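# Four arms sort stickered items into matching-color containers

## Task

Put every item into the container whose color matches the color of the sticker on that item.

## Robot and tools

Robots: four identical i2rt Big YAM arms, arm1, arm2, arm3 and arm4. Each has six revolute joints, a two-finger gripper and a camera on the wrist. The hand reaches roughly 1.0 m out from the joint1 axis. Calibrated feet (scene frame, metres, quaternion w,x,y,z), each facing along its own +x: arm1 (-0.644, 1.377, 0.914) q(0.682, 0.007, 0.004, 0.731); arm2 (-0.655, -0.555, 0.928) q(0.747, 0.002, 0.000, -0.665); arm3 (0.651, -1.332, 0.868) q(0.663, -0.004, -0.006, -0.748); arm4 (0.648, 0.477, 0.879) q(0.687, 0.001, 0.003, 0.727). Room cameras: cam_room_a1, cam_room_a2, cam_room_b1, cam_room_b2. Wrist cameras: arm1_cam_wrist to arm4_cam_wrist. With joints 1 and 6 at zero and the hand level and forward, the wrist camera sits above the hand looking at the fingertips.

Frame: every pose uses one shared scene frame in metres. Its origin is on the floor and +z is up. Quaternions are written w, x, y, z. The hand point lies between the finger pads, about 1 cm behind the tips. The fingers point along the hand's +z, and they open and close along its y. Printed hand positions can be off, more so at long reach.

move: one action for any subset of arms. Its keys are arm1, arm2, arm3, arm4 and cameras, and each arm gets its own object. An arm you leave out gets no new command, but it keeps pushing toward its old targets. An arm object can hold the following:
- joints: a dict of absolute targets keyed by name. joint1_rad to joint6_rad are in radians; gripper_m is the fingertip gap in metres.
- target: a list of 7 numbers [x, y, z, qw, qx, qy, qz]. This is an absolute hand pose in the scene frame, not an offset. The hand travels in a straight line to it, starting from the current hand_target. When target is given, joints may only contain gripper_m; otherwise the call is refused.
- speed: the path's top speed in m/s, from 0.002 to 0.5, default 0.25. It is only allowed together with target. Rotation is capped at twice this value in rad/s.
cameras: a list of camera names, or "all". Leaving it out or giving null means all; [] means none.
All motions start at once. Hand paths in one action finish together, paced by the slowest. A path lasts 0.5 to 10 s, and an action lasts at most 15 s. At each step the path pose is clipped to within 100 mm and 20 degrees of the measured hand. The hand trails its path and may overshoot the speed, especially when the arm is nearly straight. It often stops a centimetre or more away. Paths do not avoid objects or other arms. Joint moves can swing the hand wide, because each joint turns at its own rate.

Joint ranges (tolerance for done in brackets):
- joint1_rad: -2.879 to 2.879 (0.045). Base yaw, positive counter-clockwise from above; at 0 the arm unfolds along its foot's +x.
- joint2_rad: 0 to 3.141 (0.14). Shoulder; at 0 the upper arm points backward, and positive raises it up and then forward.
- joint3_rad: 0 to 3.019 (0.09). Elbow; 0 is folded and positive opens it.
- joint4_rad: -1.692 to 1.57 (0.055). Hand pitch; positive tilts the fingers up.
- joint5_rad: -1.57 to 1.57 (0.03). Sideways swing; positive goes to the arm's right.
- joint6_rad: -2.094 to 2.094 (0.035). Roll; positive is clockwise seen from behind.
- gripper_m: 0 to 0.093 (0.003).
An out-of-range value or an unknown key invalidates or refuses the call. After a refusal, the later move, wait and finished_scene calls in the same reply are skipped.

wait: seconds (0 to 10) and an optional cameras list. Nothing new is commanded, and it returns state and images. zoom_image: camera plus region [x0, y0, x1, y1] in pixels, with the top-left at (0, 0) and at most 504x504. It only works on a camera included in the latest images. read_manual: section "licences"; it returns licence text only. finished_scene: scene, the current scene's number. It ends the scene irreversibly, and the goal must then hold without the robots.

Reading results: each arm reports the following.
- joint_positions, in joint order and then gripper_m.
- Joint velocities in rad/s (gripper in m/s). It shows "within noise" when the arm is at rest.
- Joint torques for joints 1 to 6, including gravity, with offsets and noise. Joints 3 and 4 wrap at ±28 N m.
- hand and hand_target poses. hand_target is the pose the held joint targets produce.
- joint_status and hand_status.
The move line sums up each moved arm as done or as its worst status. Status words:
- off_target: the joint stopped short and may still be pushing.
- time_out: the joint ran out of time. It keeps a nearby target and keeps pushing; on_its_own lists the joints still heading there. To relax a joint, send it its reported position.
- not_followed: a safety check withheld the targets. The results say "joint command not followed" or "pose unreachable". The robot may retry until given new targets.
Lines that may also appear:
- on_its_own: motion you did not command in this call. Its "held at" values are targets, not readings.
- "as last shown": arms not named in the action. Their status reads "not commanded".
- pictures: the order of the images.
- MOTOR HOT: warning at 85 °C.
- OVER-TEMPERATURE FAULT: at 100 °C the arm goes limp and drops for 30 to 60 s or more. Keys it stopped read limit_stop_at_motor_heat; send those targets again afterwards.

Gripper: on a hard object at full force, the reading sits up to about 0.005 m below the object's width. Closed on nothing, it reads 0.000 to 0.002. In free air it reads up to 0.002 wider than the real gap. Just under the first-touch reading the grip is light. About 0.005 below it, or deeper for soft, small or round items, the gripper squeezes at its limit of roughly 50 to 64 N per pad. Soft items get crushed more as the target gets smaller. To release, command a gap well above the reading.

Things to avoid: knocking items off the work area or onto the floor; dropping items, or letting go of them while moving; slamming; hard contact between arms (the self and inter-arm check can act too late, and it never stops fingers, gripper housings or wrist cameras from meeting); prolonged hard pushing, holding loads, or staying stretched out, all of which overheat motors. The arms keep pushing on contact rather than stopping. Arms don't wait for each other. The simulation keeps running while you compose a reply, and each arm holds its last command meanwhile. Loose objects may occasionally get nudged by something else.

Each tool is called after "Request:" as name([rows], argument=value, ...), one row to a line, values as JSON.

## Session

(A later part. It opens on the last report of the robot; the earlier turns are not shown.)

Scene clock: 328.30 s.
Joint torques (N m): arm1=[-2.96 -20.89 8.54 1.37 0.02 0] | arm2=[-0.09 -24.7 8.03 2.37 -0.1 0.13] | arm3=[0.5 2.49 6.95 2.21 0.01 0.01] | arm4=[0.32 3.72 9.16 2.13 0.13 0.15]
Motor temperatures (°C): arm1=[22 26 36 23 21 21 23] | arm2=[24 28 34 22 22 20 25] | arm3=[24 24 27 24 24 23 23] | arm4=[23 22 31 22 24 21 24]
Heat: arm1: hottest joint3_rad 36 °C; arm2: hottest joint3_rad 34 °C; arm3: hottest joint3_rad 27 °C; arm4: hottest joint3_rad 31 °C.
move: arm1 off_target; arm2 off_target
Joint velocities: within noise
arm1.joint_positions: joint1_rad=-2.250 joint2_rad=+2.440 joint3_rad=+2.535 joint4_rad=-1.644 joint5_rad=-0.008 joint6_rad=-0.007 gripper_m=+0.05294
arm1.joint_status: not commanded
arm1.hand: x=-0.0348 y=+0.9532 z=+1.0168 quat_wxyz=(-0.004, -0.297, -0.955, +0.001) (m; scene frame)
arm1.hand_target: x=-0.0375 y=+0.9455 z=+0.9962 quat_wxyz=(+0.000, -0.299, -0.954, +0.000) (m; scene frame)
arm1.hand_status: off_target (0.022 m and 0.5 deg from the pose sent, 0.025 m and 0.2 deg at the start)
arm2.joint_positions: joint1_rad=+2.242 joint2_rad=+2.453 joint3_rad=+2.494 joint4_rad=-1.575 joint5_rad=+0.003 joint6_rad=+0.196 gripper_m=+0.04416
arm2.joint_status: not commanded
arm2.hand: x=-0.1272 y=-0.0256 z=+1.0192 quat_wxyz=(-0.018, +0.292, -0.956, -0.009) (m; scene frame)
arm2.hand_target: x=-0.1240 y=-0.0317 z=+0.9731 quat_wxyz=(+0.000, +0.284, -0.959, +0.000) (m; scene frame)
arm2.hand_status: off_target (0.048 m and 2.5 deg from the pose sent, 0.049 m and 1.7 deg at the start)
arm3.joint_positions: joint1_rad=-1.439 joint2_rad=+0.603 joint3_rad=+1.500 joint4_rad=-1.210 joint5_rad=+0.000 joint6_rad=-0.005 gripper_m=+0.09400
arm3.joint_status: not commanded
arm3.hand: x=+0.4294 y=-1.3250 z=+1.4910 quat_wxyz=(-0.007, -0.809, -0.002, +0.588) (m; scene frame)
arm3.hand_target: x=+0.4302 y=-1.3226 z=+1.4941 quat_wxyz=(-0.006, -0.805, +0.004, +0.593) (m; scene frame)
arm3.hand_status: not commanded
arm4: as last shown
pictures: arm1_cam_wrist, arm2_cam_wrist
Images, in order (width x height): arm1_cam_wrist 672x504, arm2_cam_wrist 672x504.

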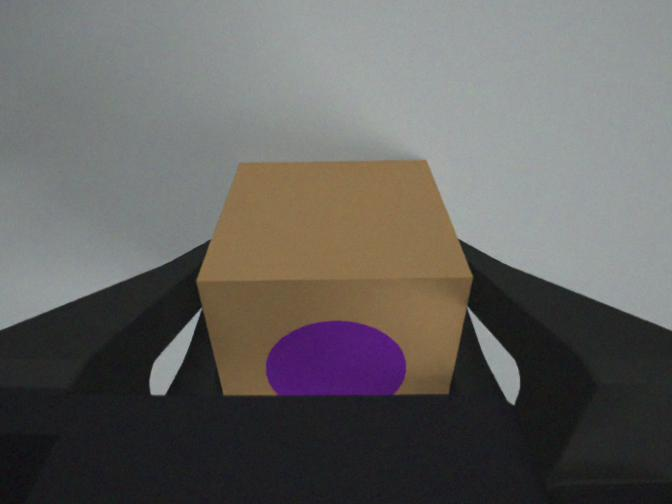

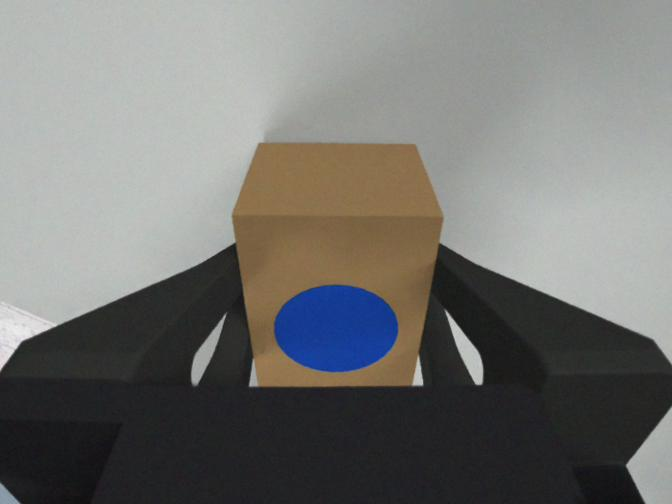

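Request:
move(cameras=["cam_room_a2","cam_room_b2","cam_room_b1","arm4_cam_wrist"])

Request:
zoom_image(camera="cam_room_a2", region=[130, 170, 330, 270])

Request:
zoom_image(camera="cam_room_b2", region=[270, 150, 470, 250])

Scene clock: 331.90 s.
Joint torques (N m): arm1=[-3.14 -21.71 8.5 1.57 0.03 -0.06] | arm2=[-0.03 -24.64 8.03 2.43 -0.11 0.13] | arm3=[0.5 2.49 6.95 2.18 0.02 0] | arm4=[0.73 3.84 9.14 2.07 0.16 0.15]
Motor temperatures (°C): arm1=[22 26 35 23 21 21 23] | arm2=[24 28 33 22 22 20 25] | arm3=[24 24 27 24 24 23 23] | arm4=[23 22 31 22 24 21 24]
Heat: arm1: hottest joint3_rad 35 °C; arm2: hottest joint3_rad 33 °C; arm3: hottest joint3_rad 27 °C; arm4: hottest joint3_rad 31 °C.
Joint velocities: within noise
arm1.joint_positions: joint1_rad=-2.250 joint2_rad=+2.440 joint3_rad=+2.535 joint4_rad=-1.644 joint5_rad=-0.008 joint6_rad=-0.007 gripper_m=+0.05294
arm1.joint_status: not commanded
arm1.hand: x=-0.0348 y=+0.9532 z=+1.0168 quat_wxyz=(-0.004, -0.297, -0.955, +0.001) (m; scene frame)
arm1.hand_target: x=-0.0375 y=+0.9455 z=+0.9962 quat_wxyz=(+0.000, -0.299, -0.954, +0.000) (m; scene frame)
arm1.hand_status: off_target (0.022 m and 0.5 deg from the pose sent, 0.025 m and 0.2 deg at the start)
arm2.joint_positions: joint1_rad=+2.242 joint2_rad=+2.453 joint3_rad=+2.494 joint4_rad=-1.575 joint5_rad=+0.003 joint6_rad=+0.196 gripper_m=+0.04416
arm2.joint_status: not commanded
arm2.hand: x=-0.1272 y=-0.0256 z=+1.0192 quat_wxyz=(-0.018, +0.292, -0.956, -0.009) (m; scene frame)
arm2.hand_target: x=-0.1240 y=-0.0317 z=+0.9731 quat_wxyz=(+0.000, +0.284, -0.959, +0.000) (m; scene frame)
arm2.hand_status: off_target (0.048 m and 2.5 deg from the pose sent, 0.049 m and 1.7 deg at the start)
arm3.joint_positions: joint1_rad=-1.439 joint2_rad=+0.603 joint3_rad=+1.500 joint4_rad=-1.210 joint5_rad=+0.000 joint6_rad=-0.005 gripper_m=+0.09400
arm3.joint_status: not commanded
arm3.hand: x=+0.4294 y=-1.3250 z=+1.4910 quat_wxyz=(-0.007, -0.809, -0.002, +0.588) (m; scene frame)
arm3.hand_target: x=+0.4302 y=-1.3226 z=+1.4941 quat_wxyz=(-0.006, -0.805, +0.004, +0.593) (m; scene frame)
arm3.hand_status: not commanded
arm4.joint_positions: joint1_rad=+0.964 joint2_rad=+0.203 joint3_rad=+0.790 joint4_rad=-0.918 joint5_rad=-0.001 joint6_rad=-0.012 gripper_m=+0.09400
arm4.joint_status: not commanded
arm4.hand: x=+0.4665 y=+0.5914 z=+1.2845 quat_wxyz=(-0.159, +0.784, -0.217, -0.560) (m; scene frame)
arm4.hand_target: x=+0.4679 y=+0.5919 z=+1.2950 quat_wxyz=(-0.161, +0.773, -0.222, -0.572) (m; scene frame)
arm4.hand_status: not commanded
pictures: arm4_cam_wrist, cam_room_a2, cam_room_b1, cam_room_b2
Images, in order (width x height): arm4_cam_wrist 672x504, cam_room_a2 672x504, cam_room_b1 672x504, cam_room_b2 672x504.

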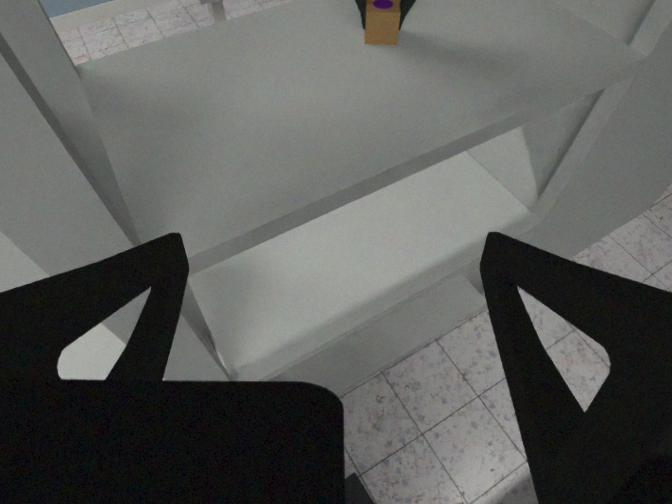

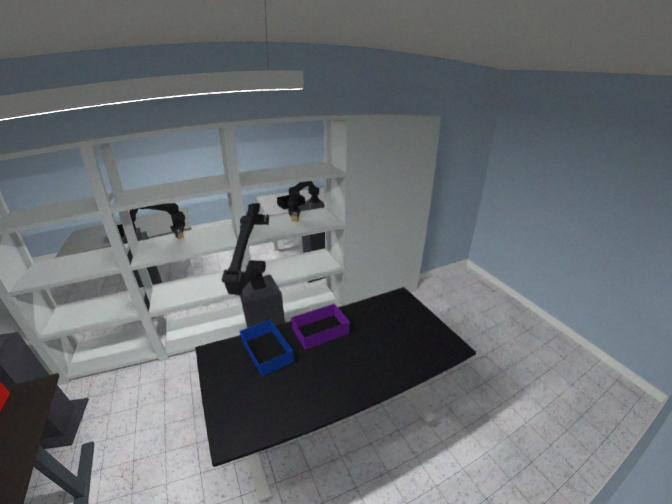

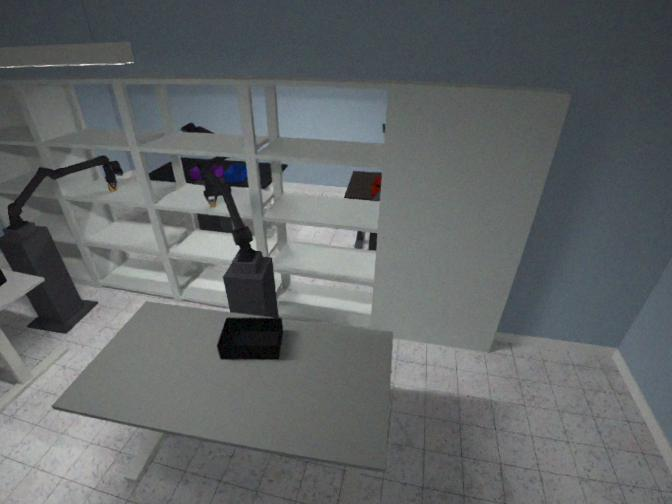

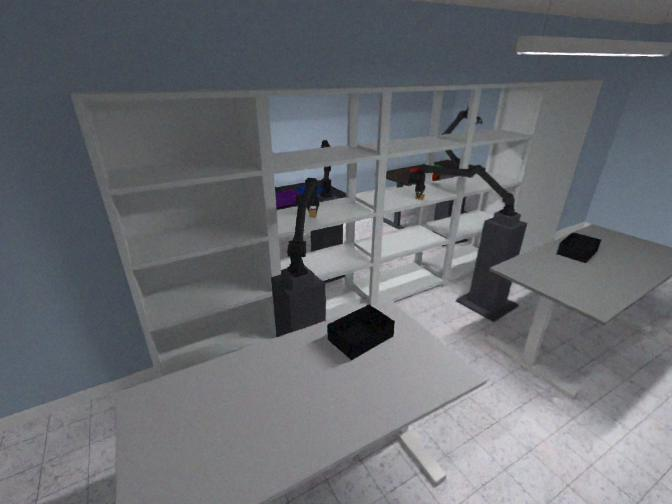

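Scaled by 2.520.

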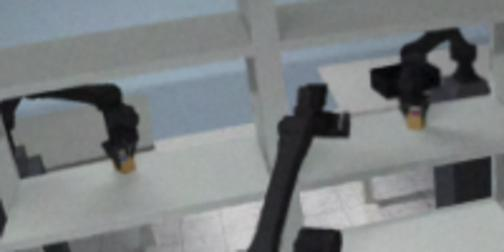

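Scaled by 2.520.

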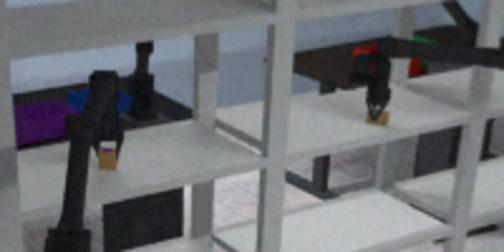

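Request:
move(arm1={"target":[-0.035,0.953,1.018,0,0.298,0.955,0]}, arm2={"target":[-0.127,-0.026,1.018,0,-0.292,0.956,0]}, cameras=[])

Request:
move(arm1={"joints":{"gripper_m":0.06}}, arm2={"joints":{"gripper_m":0.052}}, cameras=["arm1_cam_wrist","arm2_cam_wrist"])

Scene clock: 340.83 s.
Joint torques (N m): arm1=[-1.67 -21.83 12.49 -0.23 0.02 0.04] | arm2=[0.62 -24.82 16.12 0.18 -0.09 0.06] | arm3=[0.44 2.32 6.97 2.18 0.01 0] | arm4=[0.32 3.66 9.22 2.07 0.12 0.14]
Motor temperatures (°C): arm1=[22 27 35 23 21 21 23] | arm2=[24 29 33 22 22 20 25] | arm3=[24 24 27 24 24 23 23] | arm4=[23 22 31 22 24 21 24]
Heat: arm1: hottest joint3_rad 35 °C; arm2: hottest joint3_rad 33 °C; arm3: hottest joint3_rad 27 °C; arm4: hottest joint3_rad 31 °C.
move: arm1 done; arm2 off_target
Joint velocities: within noise
arm1.joint_positions: joint1_rad=-2.250 joint2_rad=+2.439 joint3_rad=+2.533 joint4_rad=-1.645 joint5_rad=-0.008 joint6_rad=-0.007 gripper_m=+0.05294
arm1.joint_status: not commanded
arm1.hand: x=-0.0353 y=+0.9535 z=+1.0171 quat_wxyz=(-0.003, -0.297, -0.955, +0.001) (m; scene frame)
arm1.hand_target: x=-0.0350 y=+0.9531 z=+1.0181 quat_wxyz=(-0.001, -0.298, -0.955, +0.000) (m; scene frame)
arm1.hand_status: done (0.001 m and 0.4 deg from the pose sent, 0.001 m and 0.4 deg at the start)
arm2.joint_positions: joint1_rad=+2.242 joint2_rad=+2.460 joint3_rad=+2.526 joint4_rad=-1.643 joint5_rad=+0.003 joint6_rad=+0.196 gripper_m=+0.04416
arm2.joint_status: not commanded
arm2.hand: x=-0.1341 y=-0.0325 z=+1.0265 quat_wxyz=(+0.000, +0.292, -0.956, +0.001) (m; scene frame)
arm2.hand_target: x=-0.1277 y=-0.0266 z=+1.0179 quat_wxyz=(-0.001, +0.292, -0.956, -0.001) (m; scene frame)
arm2.hand_status: off_target (0.013 m and 0.2 deg from the pose sent, 0.001 m and 2.3 deg at the start)
arm3, arm4: as last shown
pictures: none
No camera images: "cameras" was empty.

Scene clock: 341.27 s.
Joint torques (N m): arm1=[-1.38 -22.3 12.56 0.03 0.03 0.04] | arm2=[0.56 -24.53 16.13 0.23 -0.09 0.06] | arm3=[0.5 2.26 6.98 2.18 0.01 0] | arm4=[0.26 3.55 9.16 2 0.15 0.17]
Motor temperatures (°C): arm1=[22 27 35 23 21 21 23] | arm2=[24 29 33 22 22 20 25] | arm3=[24 24 27 24 24 23 23] | arm4=[23 22 31 22 24 21 24]
Heat: arm1: hottest joint3_rad 35 °C; arm2: hottest joint3_rad 33 °C; arm3: hottest joint3_rad 27 °C; arm4: hottest joint3_rad 31 °C.
move: arm1 done; arm2 done
Joint velocities: within noise
arm1.joint_positions: joint1_rad=-2.250 joint2_rad=+2.442 joint3_rad=+2.533 joint4_rad=-1.652 joint5_rad=-0.008 joint6_rad=-0.007 gripper_m=+0.05996
arm1.joint_status: all done
arm1.hand: x=-0.0368 y=+0.9545 z=+1.0150 quat_wxyz=(+0.002, -0.297, -0.955, -0.001) (m; scene frame)
arm1.hand_target: x=-0.0350 y=+0.9531 z=+1.0181 quat_wxyz=(-0.001, -0.298, -0.955, +0.000) (m; scene frame)
arm1.hand_status: not commanded
arm2.joint_positions: joint1_rad=+2.242 joint2_rad=+2.460 joint3_rad=+2.526 joint4_rad=-1.643 joint5_rad=+0.003 joint6_rad=+0.196 gripper_m=+0.05191
arm2.joint_status: all done
arm2.hand: x=-0.1341 y=-0.0326 z=+1.0265 quat_wxyz=(+0.001, +0.292, -0.956, +0.002) (m; scene frame)
arm2.hand_target: x=-0.1277 y=-0.0266 z=+1.0180 quat_wxyz=(-0.001, +0.292, -0.956, -0.001) (m; scene frame)
arm2.hand_status: not commanded
arm3, arm4: as last shown
pictures: arm1_cam_wrist, arm2_cam_wrist
Images, in order (width x height): arm1_cam_wrist 672x504, arm2_cam_wrist 672x504.

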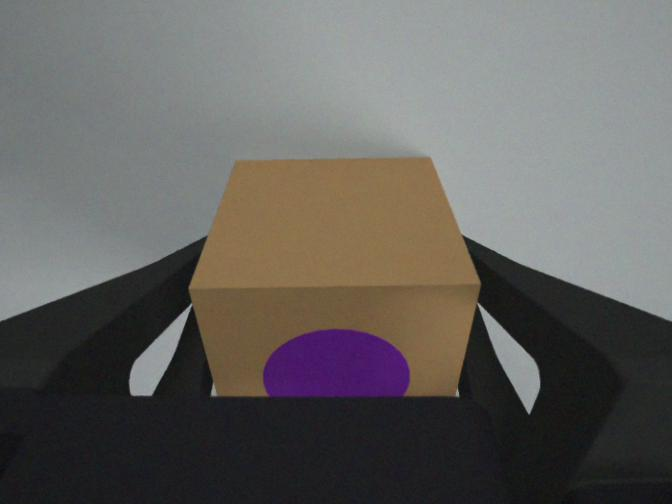

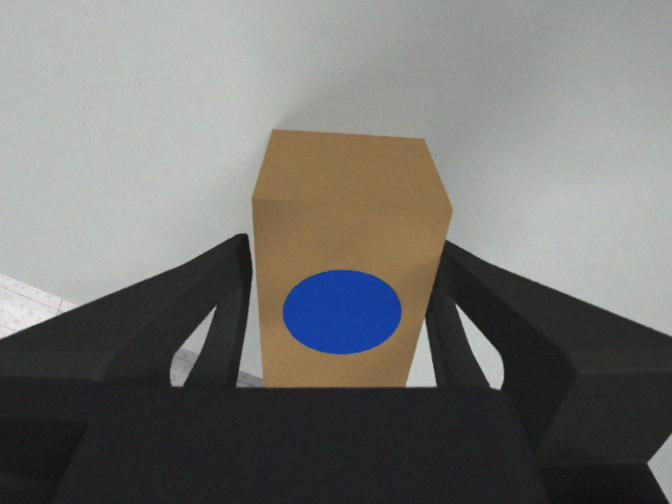

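Request:
move(arm1={"joints":{"gripper_m":0.093}}, arm2={"joints":{"gripper_m":0.093}}, cameras=[])

Request:
move(arm1={"target":[-0.037,0.955,1.08,0,0.298,0.955,0],"speed":0.2}, arm2={"target":[-0.13,-0.03,1.08,0,-0.284,0.9588,0],"speed":0.2}, cameras=["arm1_cam_wrist","arm2_cam_wrist"])

Scene clock: 347.17 s.
Joint torques (N m): arm1=[-1.9 -22.18 12.46 0.05 0.05 0.04] | arm2=[0.62 -24.64 16.12 0.23 -0.08 0.04] | arm3=[0.62 2.32 6.98 2.18 0.02 -0.01] | arm4=[0.44 3.96 9.24 2.03 0.13 0.13]
Motor temperatures (°C): arm1=[22 27 35 23 21 21 23] | arm2=[24 28 34 22 22 20 25] | arm3=[24 24 27 24 24 23 23] | arm4=[23 22 31 22 24 21 24]
Heat: arm1: hottest joint3_rad 35 °C; arm2: hottest joint3_rad 34 °C; arm3: hottest joint3_rad 27 °C; arm4: hottest joint3_rad 31 °C.
move: arm1 done; arm2 done
Joint velocities: within noise
arm1.joint_positions: joint1_rad=-2.250 joint2_rad=+2.442 joint3_rad=+2.533 joint4_rad=-1.652 joint5_rad=-0.008 joint6_rad=-0.007 gripper_m=+0.09293
arm1.joint_status: all done
arm1.hand: x=-0.0368 y=+0.9545 z=+1.0150 quat_wxyz=(+0.002, -0.297, -0.955, -0.001) (m; scene frame)
arm1.hand_target: x=-0.0350 y=+0.9531 z=+1.0181 quat_wxyz=(-0.001, -0.298, -0.955, +0.000) (m; scene frame)
arm1.hand_status: not commanded
arm2.joint_positions: joint1_rad=+2.242 joint2_rad=+2.460 joint3_rad=+2.526 joint4_rad=-1.643 joint5_rad=+0.003 joint6_rad=+0.196 gripper_m=+0.09289
arm2.joint_status: all done
arm2.hand: x=-0.1341 y=-0.0326 z=+1.0265 quat_wxyz=(+0.001, +0.292, -0.956, +0.002) (m; scene frame)
arm2.hand_target: x=-0.1276 y=-0.0266 z=+1.0180 quat_wxyz=(-0.001, +0.292, -0.956, -0.001) (m; scene frame)
arm2.hand_status: not commanded
arm3, arm4: as last shown
pictures: none
No camera images: "cameras" was empty.

Scene clock: 348.27 s.
Joint torques (N m): arm1=[-1.38 -24.41 14.3 -0.03 0.05 0.03] | arm2=[0.62 -28.92 14.84 0.29 -0.07 0.18] | arm3=[0.56 2.26 6.98 2.17 0.02 -0.01] | arm4=[0.67 4.07 9.2 2.1 0.15 0.16]
Motor temperatures (°C): arm1=[22 27 35 23 21 21 23] | arm2=[24 28 34 22 22 20 25] | arm3=[24 24 27 24 24 23 23] | arm4=[23 22 31 22 24 21 24]
Heat: arm1: hottest joint3_rad 35 °C; arm2: hottest joint3_rad 34 °C; arm3: hottest joint3_rad 27 °C; arm4: hottest joint3_rad 31 °C.
move: arm1 off_target; arm2 off_target
Joint velocities: within noise
arm1.joint_positions: joint1_rad=-2.250 joint2_rad=+2.398 joint3_rad=+2.533 joint4_rad=-1.684 joint5_rad=-0.008 joint6_rad=-0.007 gripper_m=+0.09293
arm1.joint_status: not commanded
arm1.hand: x=-0.0427 y=+0.9589 z=+1.0459 quat_wxyz=(-0.004, -0.297, -0.955, +0.001) (m; scene frame)
arm1.hand_target: x=-0.0384 y=+0.9561 z=+1.0795 quat_wxyz=(-0.030, -0.298, -0.954, +0.010) (m; scene frame)
arm1.hand_status: off_target (0.035 m and 0.4 deg from the pose sent, 0.065 m and 0.3 deg at the start; a joint's target at an end of its range on 29 of 33 steps)
arm2.joint_positions: joint1_rad=+2.242 joint2_rad=+2.425 joint3_rad=+2.545 joint4_rad=-1.671 joint5_rad=+0.003 joint6_rad=+0.198 gripper_m=+0.09289
arm2.joint_status: not commanded
arm2.hand: x=-0.1358 y=-0.0343 z=+1.0588 quat_wxyz=(-0.011, +0.291, -0.957, -0.005) (m; scene frame)
arm2.hand_target: x=-0.1310 y=-0.0309 z=+1.0795 quat_wxyz=(-0.027, +0.284, -0.958, -0.015) (m; scene frame)
arm2.hand_status: off_target (0.022 m and 1.6 deg from the pose sent, 0.054 m and 1.0 deg at the start; a joint's target at an end of its range on 29 of 33 steps)
arm3, arm4: as last shown
pictures: arm1_cam_wrist, arm2_cam_wrist
Images, in order (width x height): arm1_cam_wrist 672x504, arm2_cam_wrist 672x504.

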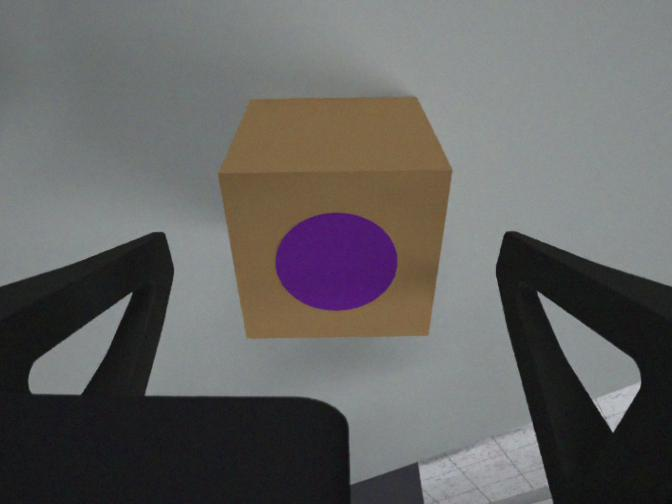

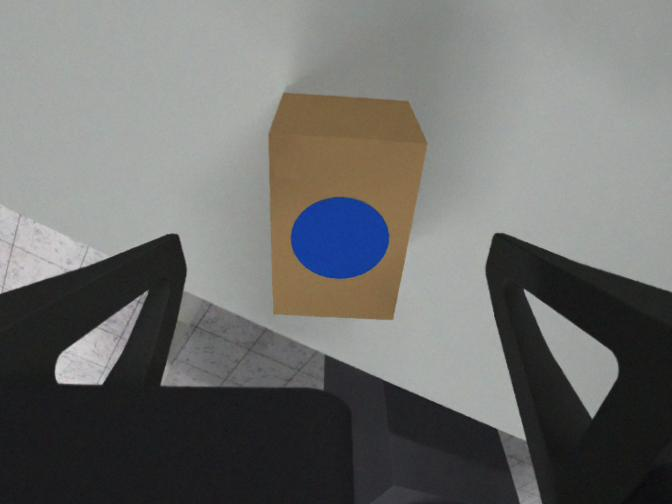

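Request:
move(arm1={"target":[-0.348,1.172,1.09,0.247,0.2888,0.9215,-0.0774]}, arm2={"target":[-0.408,-0.293,1.09,0.2376,-0.3825,0.8867,0.1025]}, arm4={"target":[0.304,0.718,1.10,0.1151,-0.8811,0.2778,0.365]}, cameras=["arm4_cam_wrist","cam_room_b2"])

Scene clock: 360.67 s.
Joint torques (N m): arm1=[-2.2 -2.37 11.95 1.98 -0.05 0.09] | arm2=[1.55 -6.12 10.8 2.39 -0.15 -0.09] | arm3=[0.38 2.37 6.98 2.21 0.02 0] | arm4=[-0.21 -6.53 12.82 1.7 0.2 0.19]
Motor temperatures (°C): arm1=[21 27 36 23 21 21 23] | arm2=[24 30 34 22 22 20 24] | arm3=[24 24 27 24 24 23 23] | arm4=[23 22 32 22 24 21 24]
Heat: arm1: hottest joint3_rad 36 °C; arm2: hottest joint3_rad 34 °C; arm3: hottest joint3_rad 27 °C; arm4: hottest joint3_rad 32 °C.
move: arm1 done; arm2 done; arm4 off_target
Joint velocities: within noise
arm1.joint_positions: joint1_rad=-2.250 joint2_rad=+0.951 joint3_rad=+0.719 joint4_rad=-0.819 joint5_rad=-0.008 joint6_rad=-0.007 gripper_m=+0.09293
arm1.joint_status: not commanded
arm1.hand: x=-0.3529 y=+1.1763 z=+1.0862 quat_wxyz=(-0.238, -0.286, -0.925, +0.076) (m; scene frame)
arm1.hand_target: x=-0.3481 y=+1.1722 z=+1.0901 quat_wxyz=(-0.247, -0.289, -0.922, +0.077) (m; scene frame)
arm1.hand_status: done (0.008 m and 1.1 deg from the pose sent, 0.375 m and 29.6 deg at the start)
arm2.joint_positions: joint1_rad=+2.262 joint2_rad=+0.990 joint3_rad=+0.711 joint4_rad=-0.770 joint5_rad=+0.006 joint6_rad=+0.017 gripper_m=+0.09289
arm2.joint_status: not commanded
arm2.hand: x=-0.4053 y=-0.2961 z=+1.0954 quat_wxyz=(-0.239, +0.371, -0.891, -0.102) (m; scene frame)
arm2.hand_target: x=-0.4081 y=-0.2932 z=+1.0900 quat_wxyz=(-0.237, +0.382, -0.887, -0.102) (m; scene frame)
arm2.hand_status: done (0.007 m and 1.4 deg from the pose sent, 0.377 m and 31.3 deg at the start)
arm3: as last shown
arm4.joint_positions: joint1_rad=+0.921 joint2_rad=+1.000 joint3_rad=+0.703 joint4_rad=-0.564 joint5_rad=+0.006 joint6_rad=-0.012 gripper_m=+0.09400
arm4.joint_status: not commanded
arm4.hand: x=+0.3182 y=+0.7028 z=+1.0672 quat_wxyz=(-0.104, +0.898, -0.271, -0.332) (m; scene frame)
arm4.hand_target: x=+0.3058 y=+0.7167 z=+1.1002 quat_wxyz=(-0.115, +0.881, -0.278, -0.365) (m; scene frame)
arm4.hand_status: off_target (0.039 m and 4.5 deg from the pose sent, 0.276 m and 26.4 deg at the start)
pictures: arm4_cam_wrist, cam_room_b2
Images, in order (width x height): arm4_cam_wrist 672x504, cam_room_b2 672x504.

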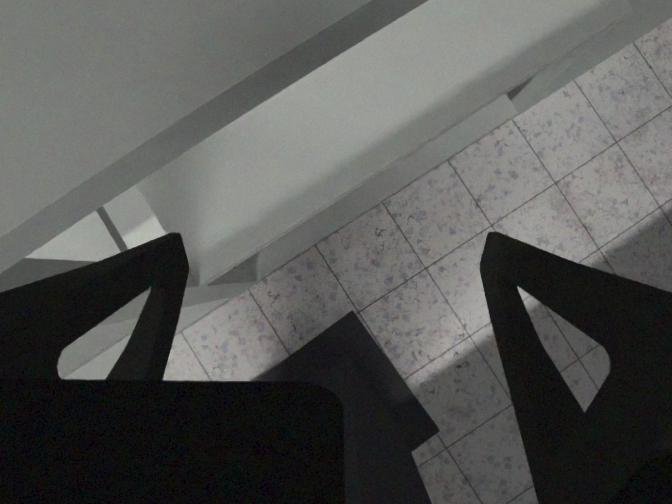

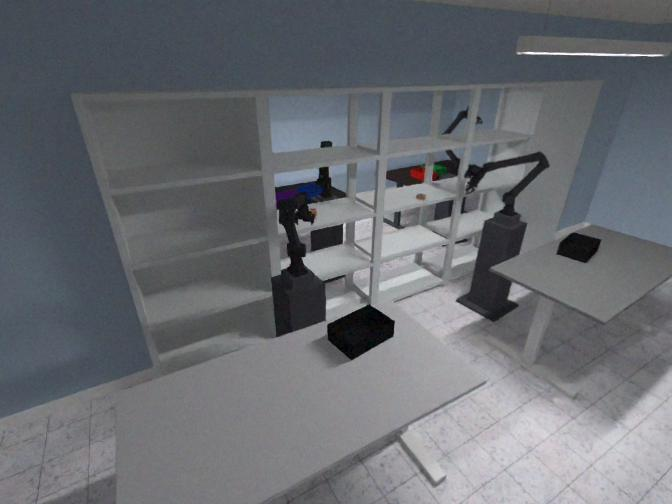

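Request:
move(arm4={"target":[0.02,0.916,1.14,0.0778,-0.9212,0.2905,0.2468],"speed":0.2}, cameras=["arm4_cam_wrist","cam_room_a2"])

Scene clock: 367.00 s.
Joint torques (N m): arm1=[-2.14 -1.79 11.78 1.89 -0.01 0.12] | arm2=[1.49 -6.12 10.8 2.35 -0.16 -0.07] | arm3=[0.56 2.55 6.99 2.21 0.02 -0.01] | arm4=[-0.09 -22.01 13.24 0.47 0.14 0.15]
Motor temperatures (°C): arm1=[21 27 35 23 21 21 22] | arm2=[24 29 33 22 22 20 24] | arm3=[24 24 27 24 24 23 23] | arm4=[23 22 34 22 24 21 24]
Heat: arm1: hottest joint3_rad 35 °C; arm2: hottest joint3_rad 33 °C; arm3: hottest joint3_rad 27 °C; arm4: hottest joint3_rad 34 °C.
move: arm4 off_target
Joint velocities: within noise
arm1, arm2, arm3: as last shown
arm2.hand: x=-0.4053 y=-0.2961 z=+1.0954 quat_wxyz=(-0.239, +0.372, -0.891, -0.102) (m; scene frame)
arm4.joint_positions: joint1_rad=+0.918 joint2_rad=+2.042 joint3_rad=+2.126 joint4_rad=-1.146 joint5_rad=+0.006 joint6_rad=-0.012 gripper_m=+0.09400
arm4.joint_status: not commanded
arm4.hand: x=+0.0255 y=+0.9031 z=+1.1354 quat_wxyz=(-0.076, +0.926, -0.280, -0.241) (m; scene frame)
arm4.hand_target: x=+0.0206 y=+0.9155 z=+1.1397 quat_wxyz=(-0.078, +0.921, -0.290, -0.248) (m; scene frame)
arm4.hand_status: off_target (0.015 m and 1.5 deg from the pose sent, 0.374 m and 10.9 deg at the start)
pictures: arm4_cam_wrist, cam_room_a2
Images, in order (width x height): arm4_cam_wrist 672x504, cam_room_a2 672x504.

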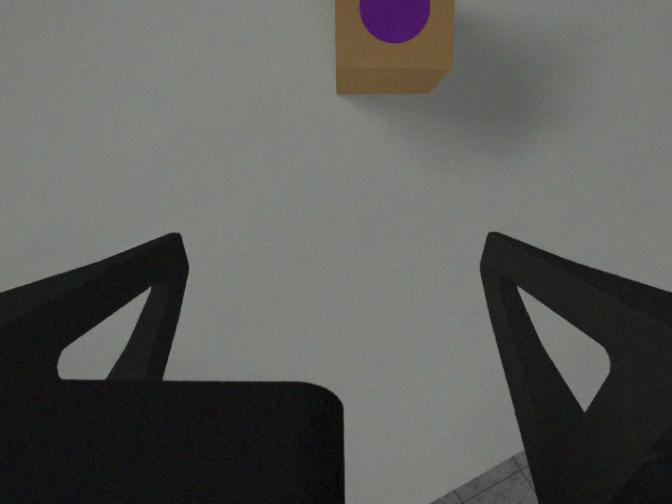

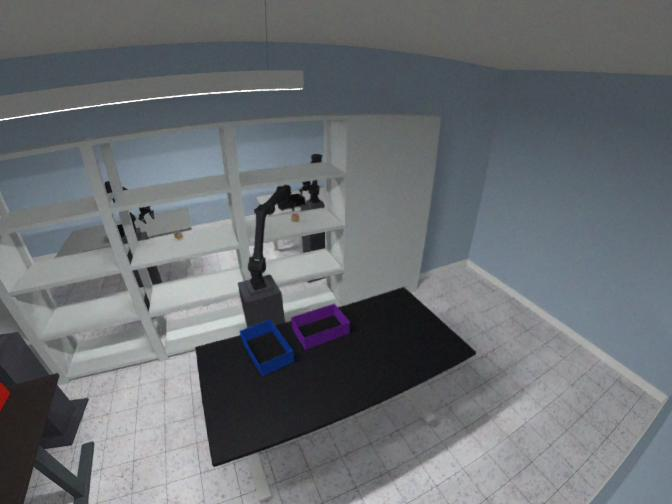

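Request:
move(arm4={"target": [-0.035, 0.985, 1.07, 0.0778, -0.9212, 0.2905, 0.2468], "speed": 0.15}, cameras=["arm4_cam_wrist"])

Scene clock: 408.93 s.
Joint torques (N m): arm1=[-2.32 -2.14 11.74 1.91 0.01 0.09] | arm2=[1.61 -6.07 10.78 2.37 -0.16 -0.08] | arm3=[0.67 2.49 6.98 2.15 0.01 -0.01] | arm4=[0.32 -26.05 12.83 0.43 -0.08 -0.09]
Motor temperatures (°C): arm1=[21 26 34 23 21 21 22] | arm2=[24 27 32 22 22 20 24] | arm3=[24 24 27 24 24 23 23] | arm4=[23 26 42 22 24 21 24]
Heat: arm1: hottest joint3_rad 34 °C; arm2: hottest joint3_rad 32 °C; arm3: hottest joint3_rad 27 °C; arm4: hottest joint3_rad 42 °C.
move: arm4 done
Joint velocities: within noise
arm1, arm2, arm3: as last shown
arm4.joint_positions: joint1_rad=+0.880 joint2_rad=+2.396 joint3_rad=+2.578 joint4_rad=-1.235 joint5_rad=-0.006 joint6_rad=-0.015 gripper_m=+0.09400
arm4.joint_status: not commanded
arm4.hand: x=-0.0307 y=+0.9777 z=+1.0734 quat_wxyz=(-0.077, +0.920, -0.295, -0.245) (m; scene frame)
arm4.hand_target: x=-0.0344 y=+0.9847 z=+1.0698 quat_wxyz=(-0.078, +0.921, -0.290, -0.248) (m; scene frame)
arm4.hand_status: done (0.009 m and 0.6 deg from the pose sent, 0.121 m and 1.5 deg at the start)
pictures: arm4_cam_wrist
Images, in order (width x height): arm4_cam_wrist 672x504.

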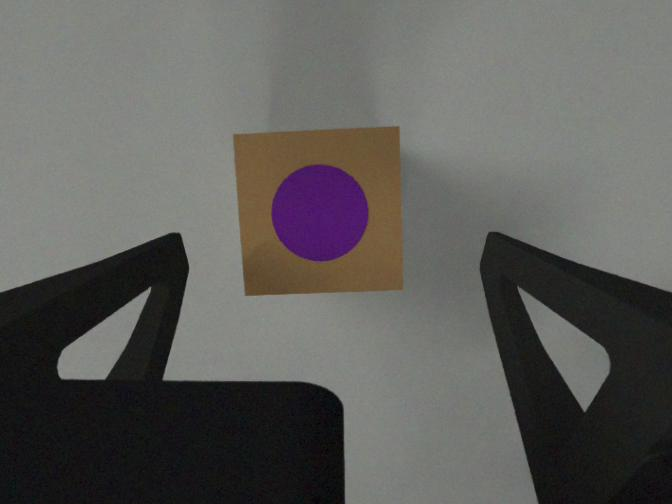

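Request:
move(arm4={"target": [-0.050, 0.989, 1.01, 0.0778, -0.9212, 0.2905, 0.2468], "speed": 0.12}, cameras=["arm4_cam_wrist"])

Request:
move(arm4={"joints": {"gripper_m": 0.046}}, cameras=["arm4_cam_wrist"])

Scene clock: 419.70 s.
Joint torques (N m): arm1=[-2.37 -2.26 11.75 1.88 -0.06 0.1] | arm2=[1.49 -6.01 10.82 2.39 -0.16 -0.07] | arm3=[0.5 2.37 6.98 2.21 0.01 0.01] | arm4=[1.26 -26.34 10.67 1.07 0.09 0]
Motor temperatures (°C): arm1=[21 26 34 23 21 21 22] | arm2=[24 27 32 22 22 20 24] | arm3=[24 24 27 24 24 23 23] | arm4=[23 26 41 22 24 21 24]
Heat: arm1: hottest joint3_rad 34 °C; arm2: hottest joint3_rad 32 °C; arm3: hottest joint3_rad 27 °C; arm4: hottest joint3_rad 41 °C.
move: arm4 off_target
Joint velocities: within noise
arm1, arm2: as last shown
arm3.joint_positions: joint1_rad=-1.439 joint2_rad=+0.603 joint3_rad=+1.500 joint4_rad=-1.210 joint5_rad=+0.000 joint6_rad=-0.005 gripper_m=+0.09400
arm3.joint_status: not commanded
arm3.hand: x=+0.4294 y=-1.3250 z=+1.4910 quat_wxyz=(-0.007, -0.809, -0.002, +0.588) (m; scene frame)
arm3.hand_target: x=+0.4302 y=-1.3226 z=+1.4941 quat_wxyz=(-0.006, -0.805, +0.004, +0.593) (m; scene frame)
arm3.hand_status: not commanded
arm4.joint_positions: joint1_rad=+0.880 joint2_rad=+2.439 joint3_rad=+2.535 joint4_rad=-1.138 joint5_rad=-0.006 joint6_rad=-0.015 gripper_m=+0.09400
arm4.joint_status: not commanded
arm4.hand: x=-0.0434 y=+0.9868 z=+1.0285 quat_wxyz=(-0.078, +0.919, -0.294, -0.250) (m; scene frame)
arm4.hand_target: x=-0.0492 y=+0.9885 z=+1.0100 quat_wxyz=(-0.078, +0.921, -0.291, -0.247) (m; scene frame)
arm4.hand_status: off_target (0.020 m and 0.7 deg from the pose sent, 0.067 m and 0.6 deg at the start)
pictures: arm4_cam_wrist
Images, in order (width x height): arm4_cam_wrist 672x504.

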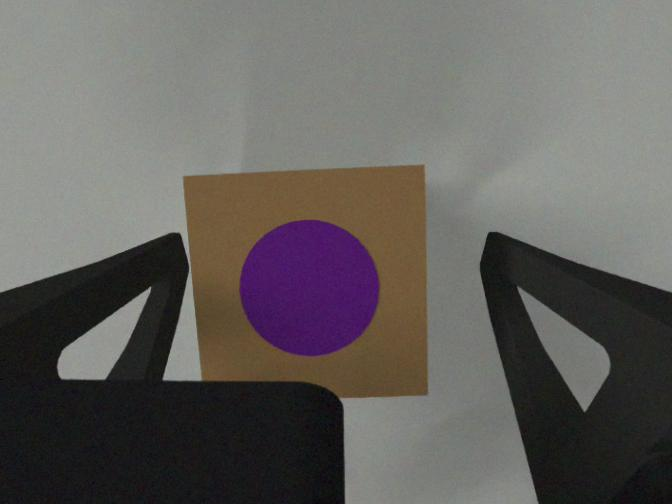

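Scene clock: 420.30 s.
Joint torques (N m): arm1=[-2.2 -2.14 11.84 1.87 -0.07 0.08] | arm2=[1.49 -6.07 10.81 2.37 -0.16 -0.07] | arm3=[0.56 2.43 6.97 2.18 0.01 0] | arm4=[0.97 -26.58 10.73 1.02 0.08 -0.02]
Motor temperatures (°C): arm1=[21 26 34 23 21 21 22] | arm2=[24 27 32 22 22 20 24] | arm3=[24 24 27 24 24 23 23] | arm4=[23 27 41 22 24 21 24]
Heat: arm1: hottest joint3_rad 34 °C; arm2: hottest joint3_rad 32 °C; arm3: hottest joint3_rad 27 °C; arm4: hottest joint3_rad 41 °C.
move: arm4 off_target
Joint velocities: within noise
arm1, arm2, arm3: as last shown
arm4.joint_positions: joint1_rad=+0.880 joint2_rad=+2.439 joint3_rad=+2.535 joint4_rad=-1.138 joint5_rad=-0.006 joint6_rad=-0.015 gripper_m=+0.05318
arm4.joint_status: gripper_m off_target (ended at +0.05321, target +0.04600)
arm4.hand: x=-0.0435 y=+0.9867 z=+1.0285 quat_wxyz=(-0.078, +0.919, -0.294, -0.251) (m; scene frame)
arm4.hand_target: x=-0.0492 y=+0.9885 z=+1.0100 quat_wxyz=(-0.078, +0.921, -0.291, -0.247) (m; scene frame)
arm4.hand_status: not commanded
pictures: arm4_cam_wrist
Images, in order (width x height): arm4_cam_wrist 672x504.

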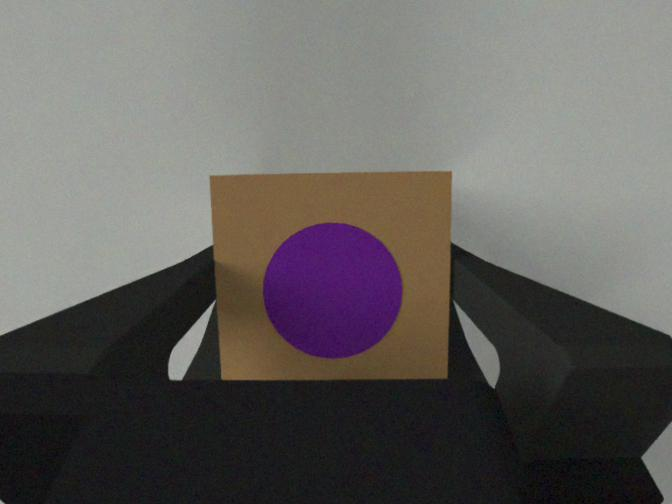

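Request:
move(arm4={"target": [-0.043, 0.987, 1.09, 0.0778, -0.9212, 0.2905, 0.2468], "speed": 0.2}, cameras=[])

Request:
move(arm4={"target": [0.30, 0.735, 1.13, 0.0778, -0.9212, 0.2905, 0.2468], "speed": 0.35}, cameras=["arm4_cam_wrist"])

Request:
move(arm4={"joints": {"joint2_rad": 0.8, "joint3_rad": 1.6, "joint4_rad": -1.69, "joint6_rad": 0}}, cameras=[])

Request:
move(arm4={"joints": {"joint1_rad": -1.9, "joint2_rad": 1.3, "joint3_rad": 1.9, "joint4_rad": -1.6}}, cameras=["arm4_cam_wrist", "cam_room_a2"])

Scene clock: 427.90 s.
Joint torques (N m): arm1=[-2.2 -2.26 11.67 1.83 0.01 0.09] | arm2=[1.44 -6.12 10.78 2.4 -0.15 -0.07] | arm3=[0.62 2.37 7.02 2.19 0 0] | arm4=[0.97 -28.22 12.77 0.59 0.05 -0.03]
Motor temperatures (°C): arm1=[21 26 34 23 21 21 22] | arm2=[24 26 32 22 22 20 24] | arm3=[24 24 27 24 24 23 23] | arm4=[23 27 40 22 24 21 25]
Heat: arm1: hottest joint3_rad 34 °C; arm2: hottest joint3_rad 32 °C; arm3: hottest joint3_rad 27 °C; arm4: hottest joint3_rad 40 °C.
move: arm4 done
Joint velocities: within noise
arm1, arm2, arm3: as last shown
arm2.joint_positions: joint1_rad=+2.262 joint2_rad=+0.990 joint3_rad=+0.711 joint4_rad=-0.770 joint5_rad=+0.006 joint6_rad=+0.016 gripper_m=+0.09289
arm2.hand_target: x=-0.4081 y=-0.2932 z=+1.0900 quat_wxyz=(-0.237, +0.383, -0.887, -0.102) (m; scene frame)
arm4.joint_positions: joint1_rad=+0.880 joint2_rad=+2.536 joint3_rad=+2.872 joint4_rad=-1.394 joint5_rad=-0.006 joint6_rad=-0.015 gripper_m=+0.05318
arm4.joint_status: not commanded
arm4.hand: x=-0.0385 y=+0.9834 z=+1.0827 quat_wxyz=(-0.076, +0.921, -0.295, -0.243) (m; scene frame)
arm4.hand_target: x=-0.0420 y=+0.9864 z=+1.0897 quat_wxyz=(-0.081, +0.919, -0.290, -0.255) (m; scene frame)
arm4.hand_status: done (0.009 m and 0.7 deg from the pose sent, 0.061 m and 0.7 deg at the start; a joint's target at an end of its range on 22 of 54 steps)
pictures: none
No camera images: "cameras" was empty.

Scene clock: 429.77 s.
Joint torques (N m): arm1=[-1.9 -2.14 11.59 1.83 -0.06 0.06] | arm2=[1.49 -6.07 10.81 2.4 -0.16 -0.08] | arm3=[0.5 2.43 6.98 2.19 0.01 0] | arm4=[0.79 -7.88 9.52 0.61 0 -0.06]
Motor temperatures (°C): arm1=[21 26 34 23 21 21 22] | arm2=[24 26 32 22 22 20 24] | arm3=[24 24 27 24 24 23 23] | arm4=[23 27 40 22 24 21 25]
Heat: arm1: hottest joint3_rad 34 °C; arm2: hottest joint3_rad 32 °C; arm3: hottest joint3_rad 27 °C; arm4: hottest joint3_rad 40 °C.
move: arm4 done
Joint velocities: within noise
arm1, arm2, arm3: as last shown
arm4.joint_positions: joint1_rad=+0.880 joint2_rad=+1.141 joint3_rad=+1.045 joint4_rad=-0.933 joint5_rad=-0.006 joint6_rad=-0.015 gripper_m=+0.05318
arm4.joint_status: not commanded
arm4.hand: x=+0.3002 y=+0.7344 z=+1.1355 quat_wxyz=(-0.080, +0.917, -0.294, -0.256) (m; scene frame)
arm4.hand_target: x=+0.3001 y=+0.7350 z=+1.1300 quat_wxyz=(-0.078, +0.921, -0.291, -0.247) (m; scene frame)
arm4.hand_status: done (0.006 m and 1.2 deg from the pose sent, 0.422 m and 0.7 deg at the start)
pictures: arm4_cam_wrist
Images, in order (width x height): arm4_cam_wrist 672x504.

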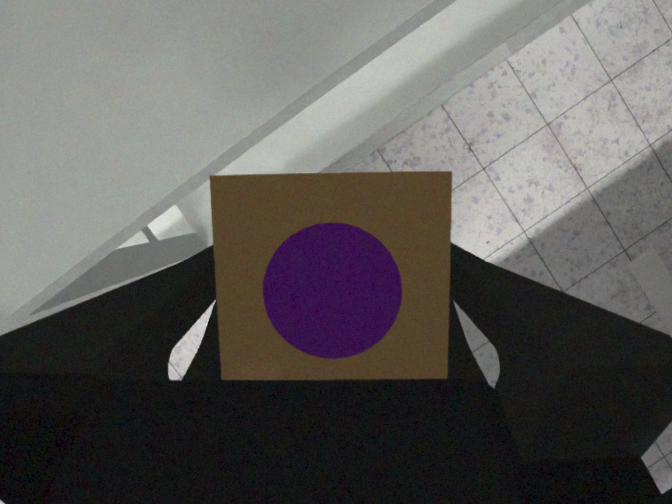

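Scene clock: 431.43 s.
Joint torques (N m): arm1=[-2.43 -2.67 11.58 1.87 -0.01 0.1] | arm2=[1.44 -6.07 10.8 2.39 -0.16 -0.08] | arm3=[0.44 2.43 6.98 2.21 0.02 0] | arm4=[0.67 -1.08 7.31 0.58 0.02 0.16]
Motor temperatures (°C): arm1=[21 26 34 23 21 21 22] | arm2=[24 26 32 22 22 20 24] | arm3=[24 24 27 24 24 23 23] | arm4=[23 27 40 22 24 21 25]
Heat: arm1: hottest joint3_rad 34 °C; arm2: hottest joint3_rad 32 °C; arm3: hottest joint3_rad 27 °C; arm4: hottest joint3_rad 40 °C.
move: arm4 done
Joint velocities: within noise
arm1, arm2, arm3: as last shown
arm4.joint_positions: joint1_rad=+0.880 joint2_rad=+0.808 joint3_rad=+1.596 joint4_rad=-1.670 joint5_rad=-0.006 joint6_rad=-0.014 gripper_m=+0.05318
arm4.joint_status: all done
joint sent to its limit — arm4.joint4_rad, lower limit.
arm4.hand: x=+0.4608 y=+0.6180 z=+1.4119 quat_wxyz=(-0.103, +0.896, -0.287, -0.323) (m; scene frame)
arm4.hand_target: x=+0.4653 y=+0.6149 z=+1.4136 quat_wxyz=(-0.100, +0.893, -0.294, -0.325) (m; scene frame)
arm4.hand_status: not commanded
pictures: none
No camera images: "cameras" was empty.

Scene clock: 433.97 s.
Joint torques (N m): arm1=[-2.49 -2.14 11.69 1.88 -0.01 0.1] | arm2=[1.44 -6.24 10.8 2.37 -0.15 -0.08] | arm3=[0.56 2.37 7.01 2.15 0.01 0.01] | arm4=[0.97 -11.63 10.32 0.94 0.06 0.15]
Motor temperatures (°C): arm1=[21 26 34 23 21 21 22] | arm2=[24 26 32 22 22 20 24] | arm3=[24 24 27 24 24 23 23] | arm4=[23 27 40 22 24 21 25]
Heat: arm1: hottest joint3_rad 34 °C; arm2: hottest joint3_rad 32 °C; arm3: hottest joint3_rad 27 °C; arm4: hottest joint3_rad 40 °C.
move: arm4 done
Joint velocities: within noise
arm1.joint_positions: joint1_rad=-2.250 joint2_rad=+0.951 joint3_rad=+0.719 joint4_rad=-0.819 joint5_rad=-0.008 joint6_rad=-0.007 gripper_m=+0.09293
arm1.joint_status: not commanded
arm1.hand: x=-0.3529 y=+1.1763 z=+1.0862 quat_wxyz=(-0.238, -0.286, -0.925, +0.076) (m; scene frame)
arm1.hand_target: x=-0.3481 y=+1.1722 z=+1.0901 quat_wxyz=(-0.247, -0.289, -0.922, +0.077) (m; scene frame)
arm1.hand_status: not commanded
arm2.joint_positions: joint1_rad=+2.262 joint2_rad=+0.990 joint3_rad=+0.711 joint4_rad=-0.770 joint5_rad=+0.006 joint6_rad=+0.016 gripper_m=+0.09289
arm2.joint_status: not commanded
arm2.hand: x=-0.4053 y=-0.2961 z=+1.0954 quat_wxyz=(-0.239, +0.372, -0.891, -0.102) (m; scene frame)
arm2.hand_target: x=-0.4081 y=-0.2932 z=+1.0900 quat_wxyz=(-0.237, +0.383, -0.887, -0.102) (m; scene frame)
arm2.hand_status: not commanded
arm3: as last shown
arm4.joint_positions: joint1_rad=-1.902 joint2_rad=+1.315 joint3_rad=+1.868 joint4_rad=-1.605 joint5_rad=-0.008 joint6_rad=-0.012 gripper_m=+0.05330
arm4.joint_status: all done
arm4.hand: x=+1.0727 y=+0.3607 z=+1.3788 quat_wxyz=(-0.253, -0.125, -0.959, +0.035) (m; scene frame)
arm4.hand_target: x=+1.0687 y=+0.3632 z=+1.3999 quat_wxyz=(-0.278, -0.129, -0.951, +0.036) (m; scene frame)
arm4.hand_status: not commanded
pictures: arm4_cam_wrist, cam_room_a2
Images, in order (width x height): arm4_cam_wrist 672x504, cam_room_a2 672x504.

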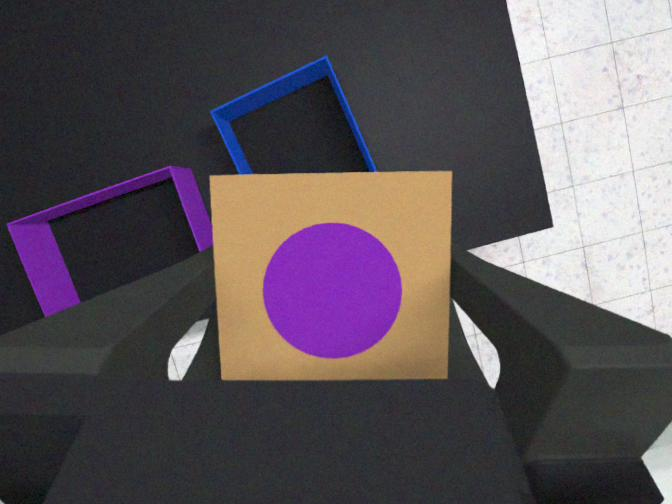

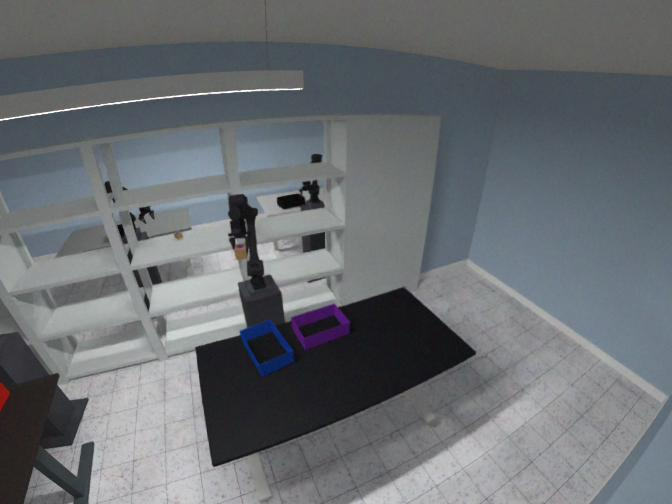

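Request:
move(arm4={"target": [1.112, 0.749, 0.95, 0.25, -0.25, 0.933, 0.067], "speed": 0.4}, cameras=["arm4_cam_wrist", "cam_room_a2"])

Scene clock: 445.90 s.
Joint torques (N m): arm1=[-1.96 -2.08 11.54 1.88 -0.03 0.06] | arm2=[1.55 -6.18 10.81 2.39 -0.15 -0.07] | arm3=[0.62 2.43 6.98 2.17 0.01 0] | arm4=[0.62 -15.68 8.65 1.47 0.01 -0.11]
Motor temperatures (°C): arm1=[21 25 34 23 21 21 22] | arm2=[24 26 32 22 22 20 23] | arm3=[24 24 27 24 24 23 23] | arm4=[23 26 40 22 24 21 26]
Heat: arm1: hottest joint3_rad 34 °C; arm2: hottest joint3_rad 32 °C; arm3: hottest joint3_rad 27 °C; arm4: hottest joint3_rad 40 °C.
move: arm4 off_target
Joint velocities: within noise
arm1, arm2, arm3: as last shown
arm4.joint_positions: joint1_rad=-1.091 joint2_rad=+1.606 joint3_rad=+0.968 joint4_rad=-0.443 joint5_rad=+0.006 joint6_rad=+0.021 gripper_m=+0.05327
arm4.joint_status: not commanded
arm4.hand: x=+1.1004 y=+0.7449 z=+0.9380 quat_wxyz=(-0.231, +0.247, -0.939, -0.063) (m; scene frame)
arm4.hand_target: x=+1.1118 y=+0.7487 z=+0.9502 quat_wxyz=(-0.250, +0.250, -0.933, -0.067) (m; scene frame)
arm4.hand_status: off_target (0.017 m and 2.4 deg from the pose sent, 0.580 m and 45.0 deg at the start)
pictures: arm4_cam_wrist, cam_room_a2
Images, in order (width x height): arm4_cam_wrist 672x504, cam_room_a2 672x504.

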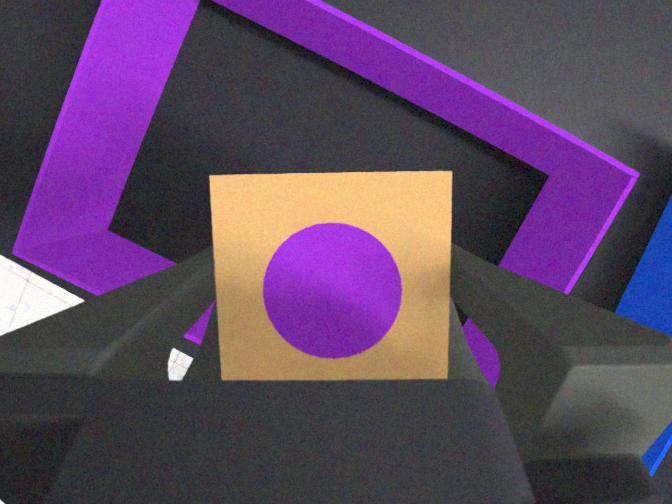

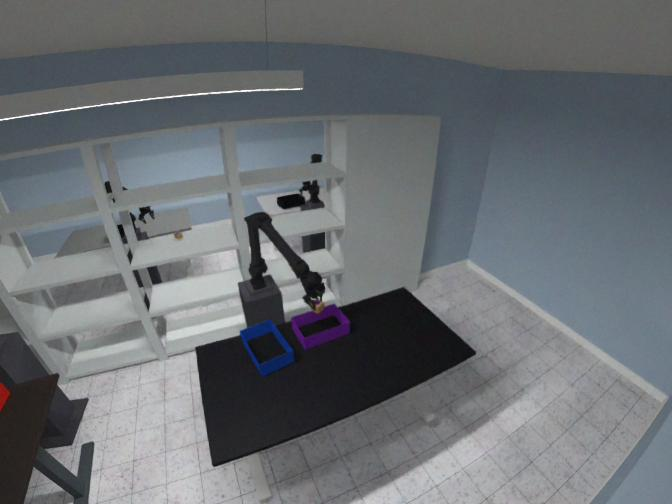

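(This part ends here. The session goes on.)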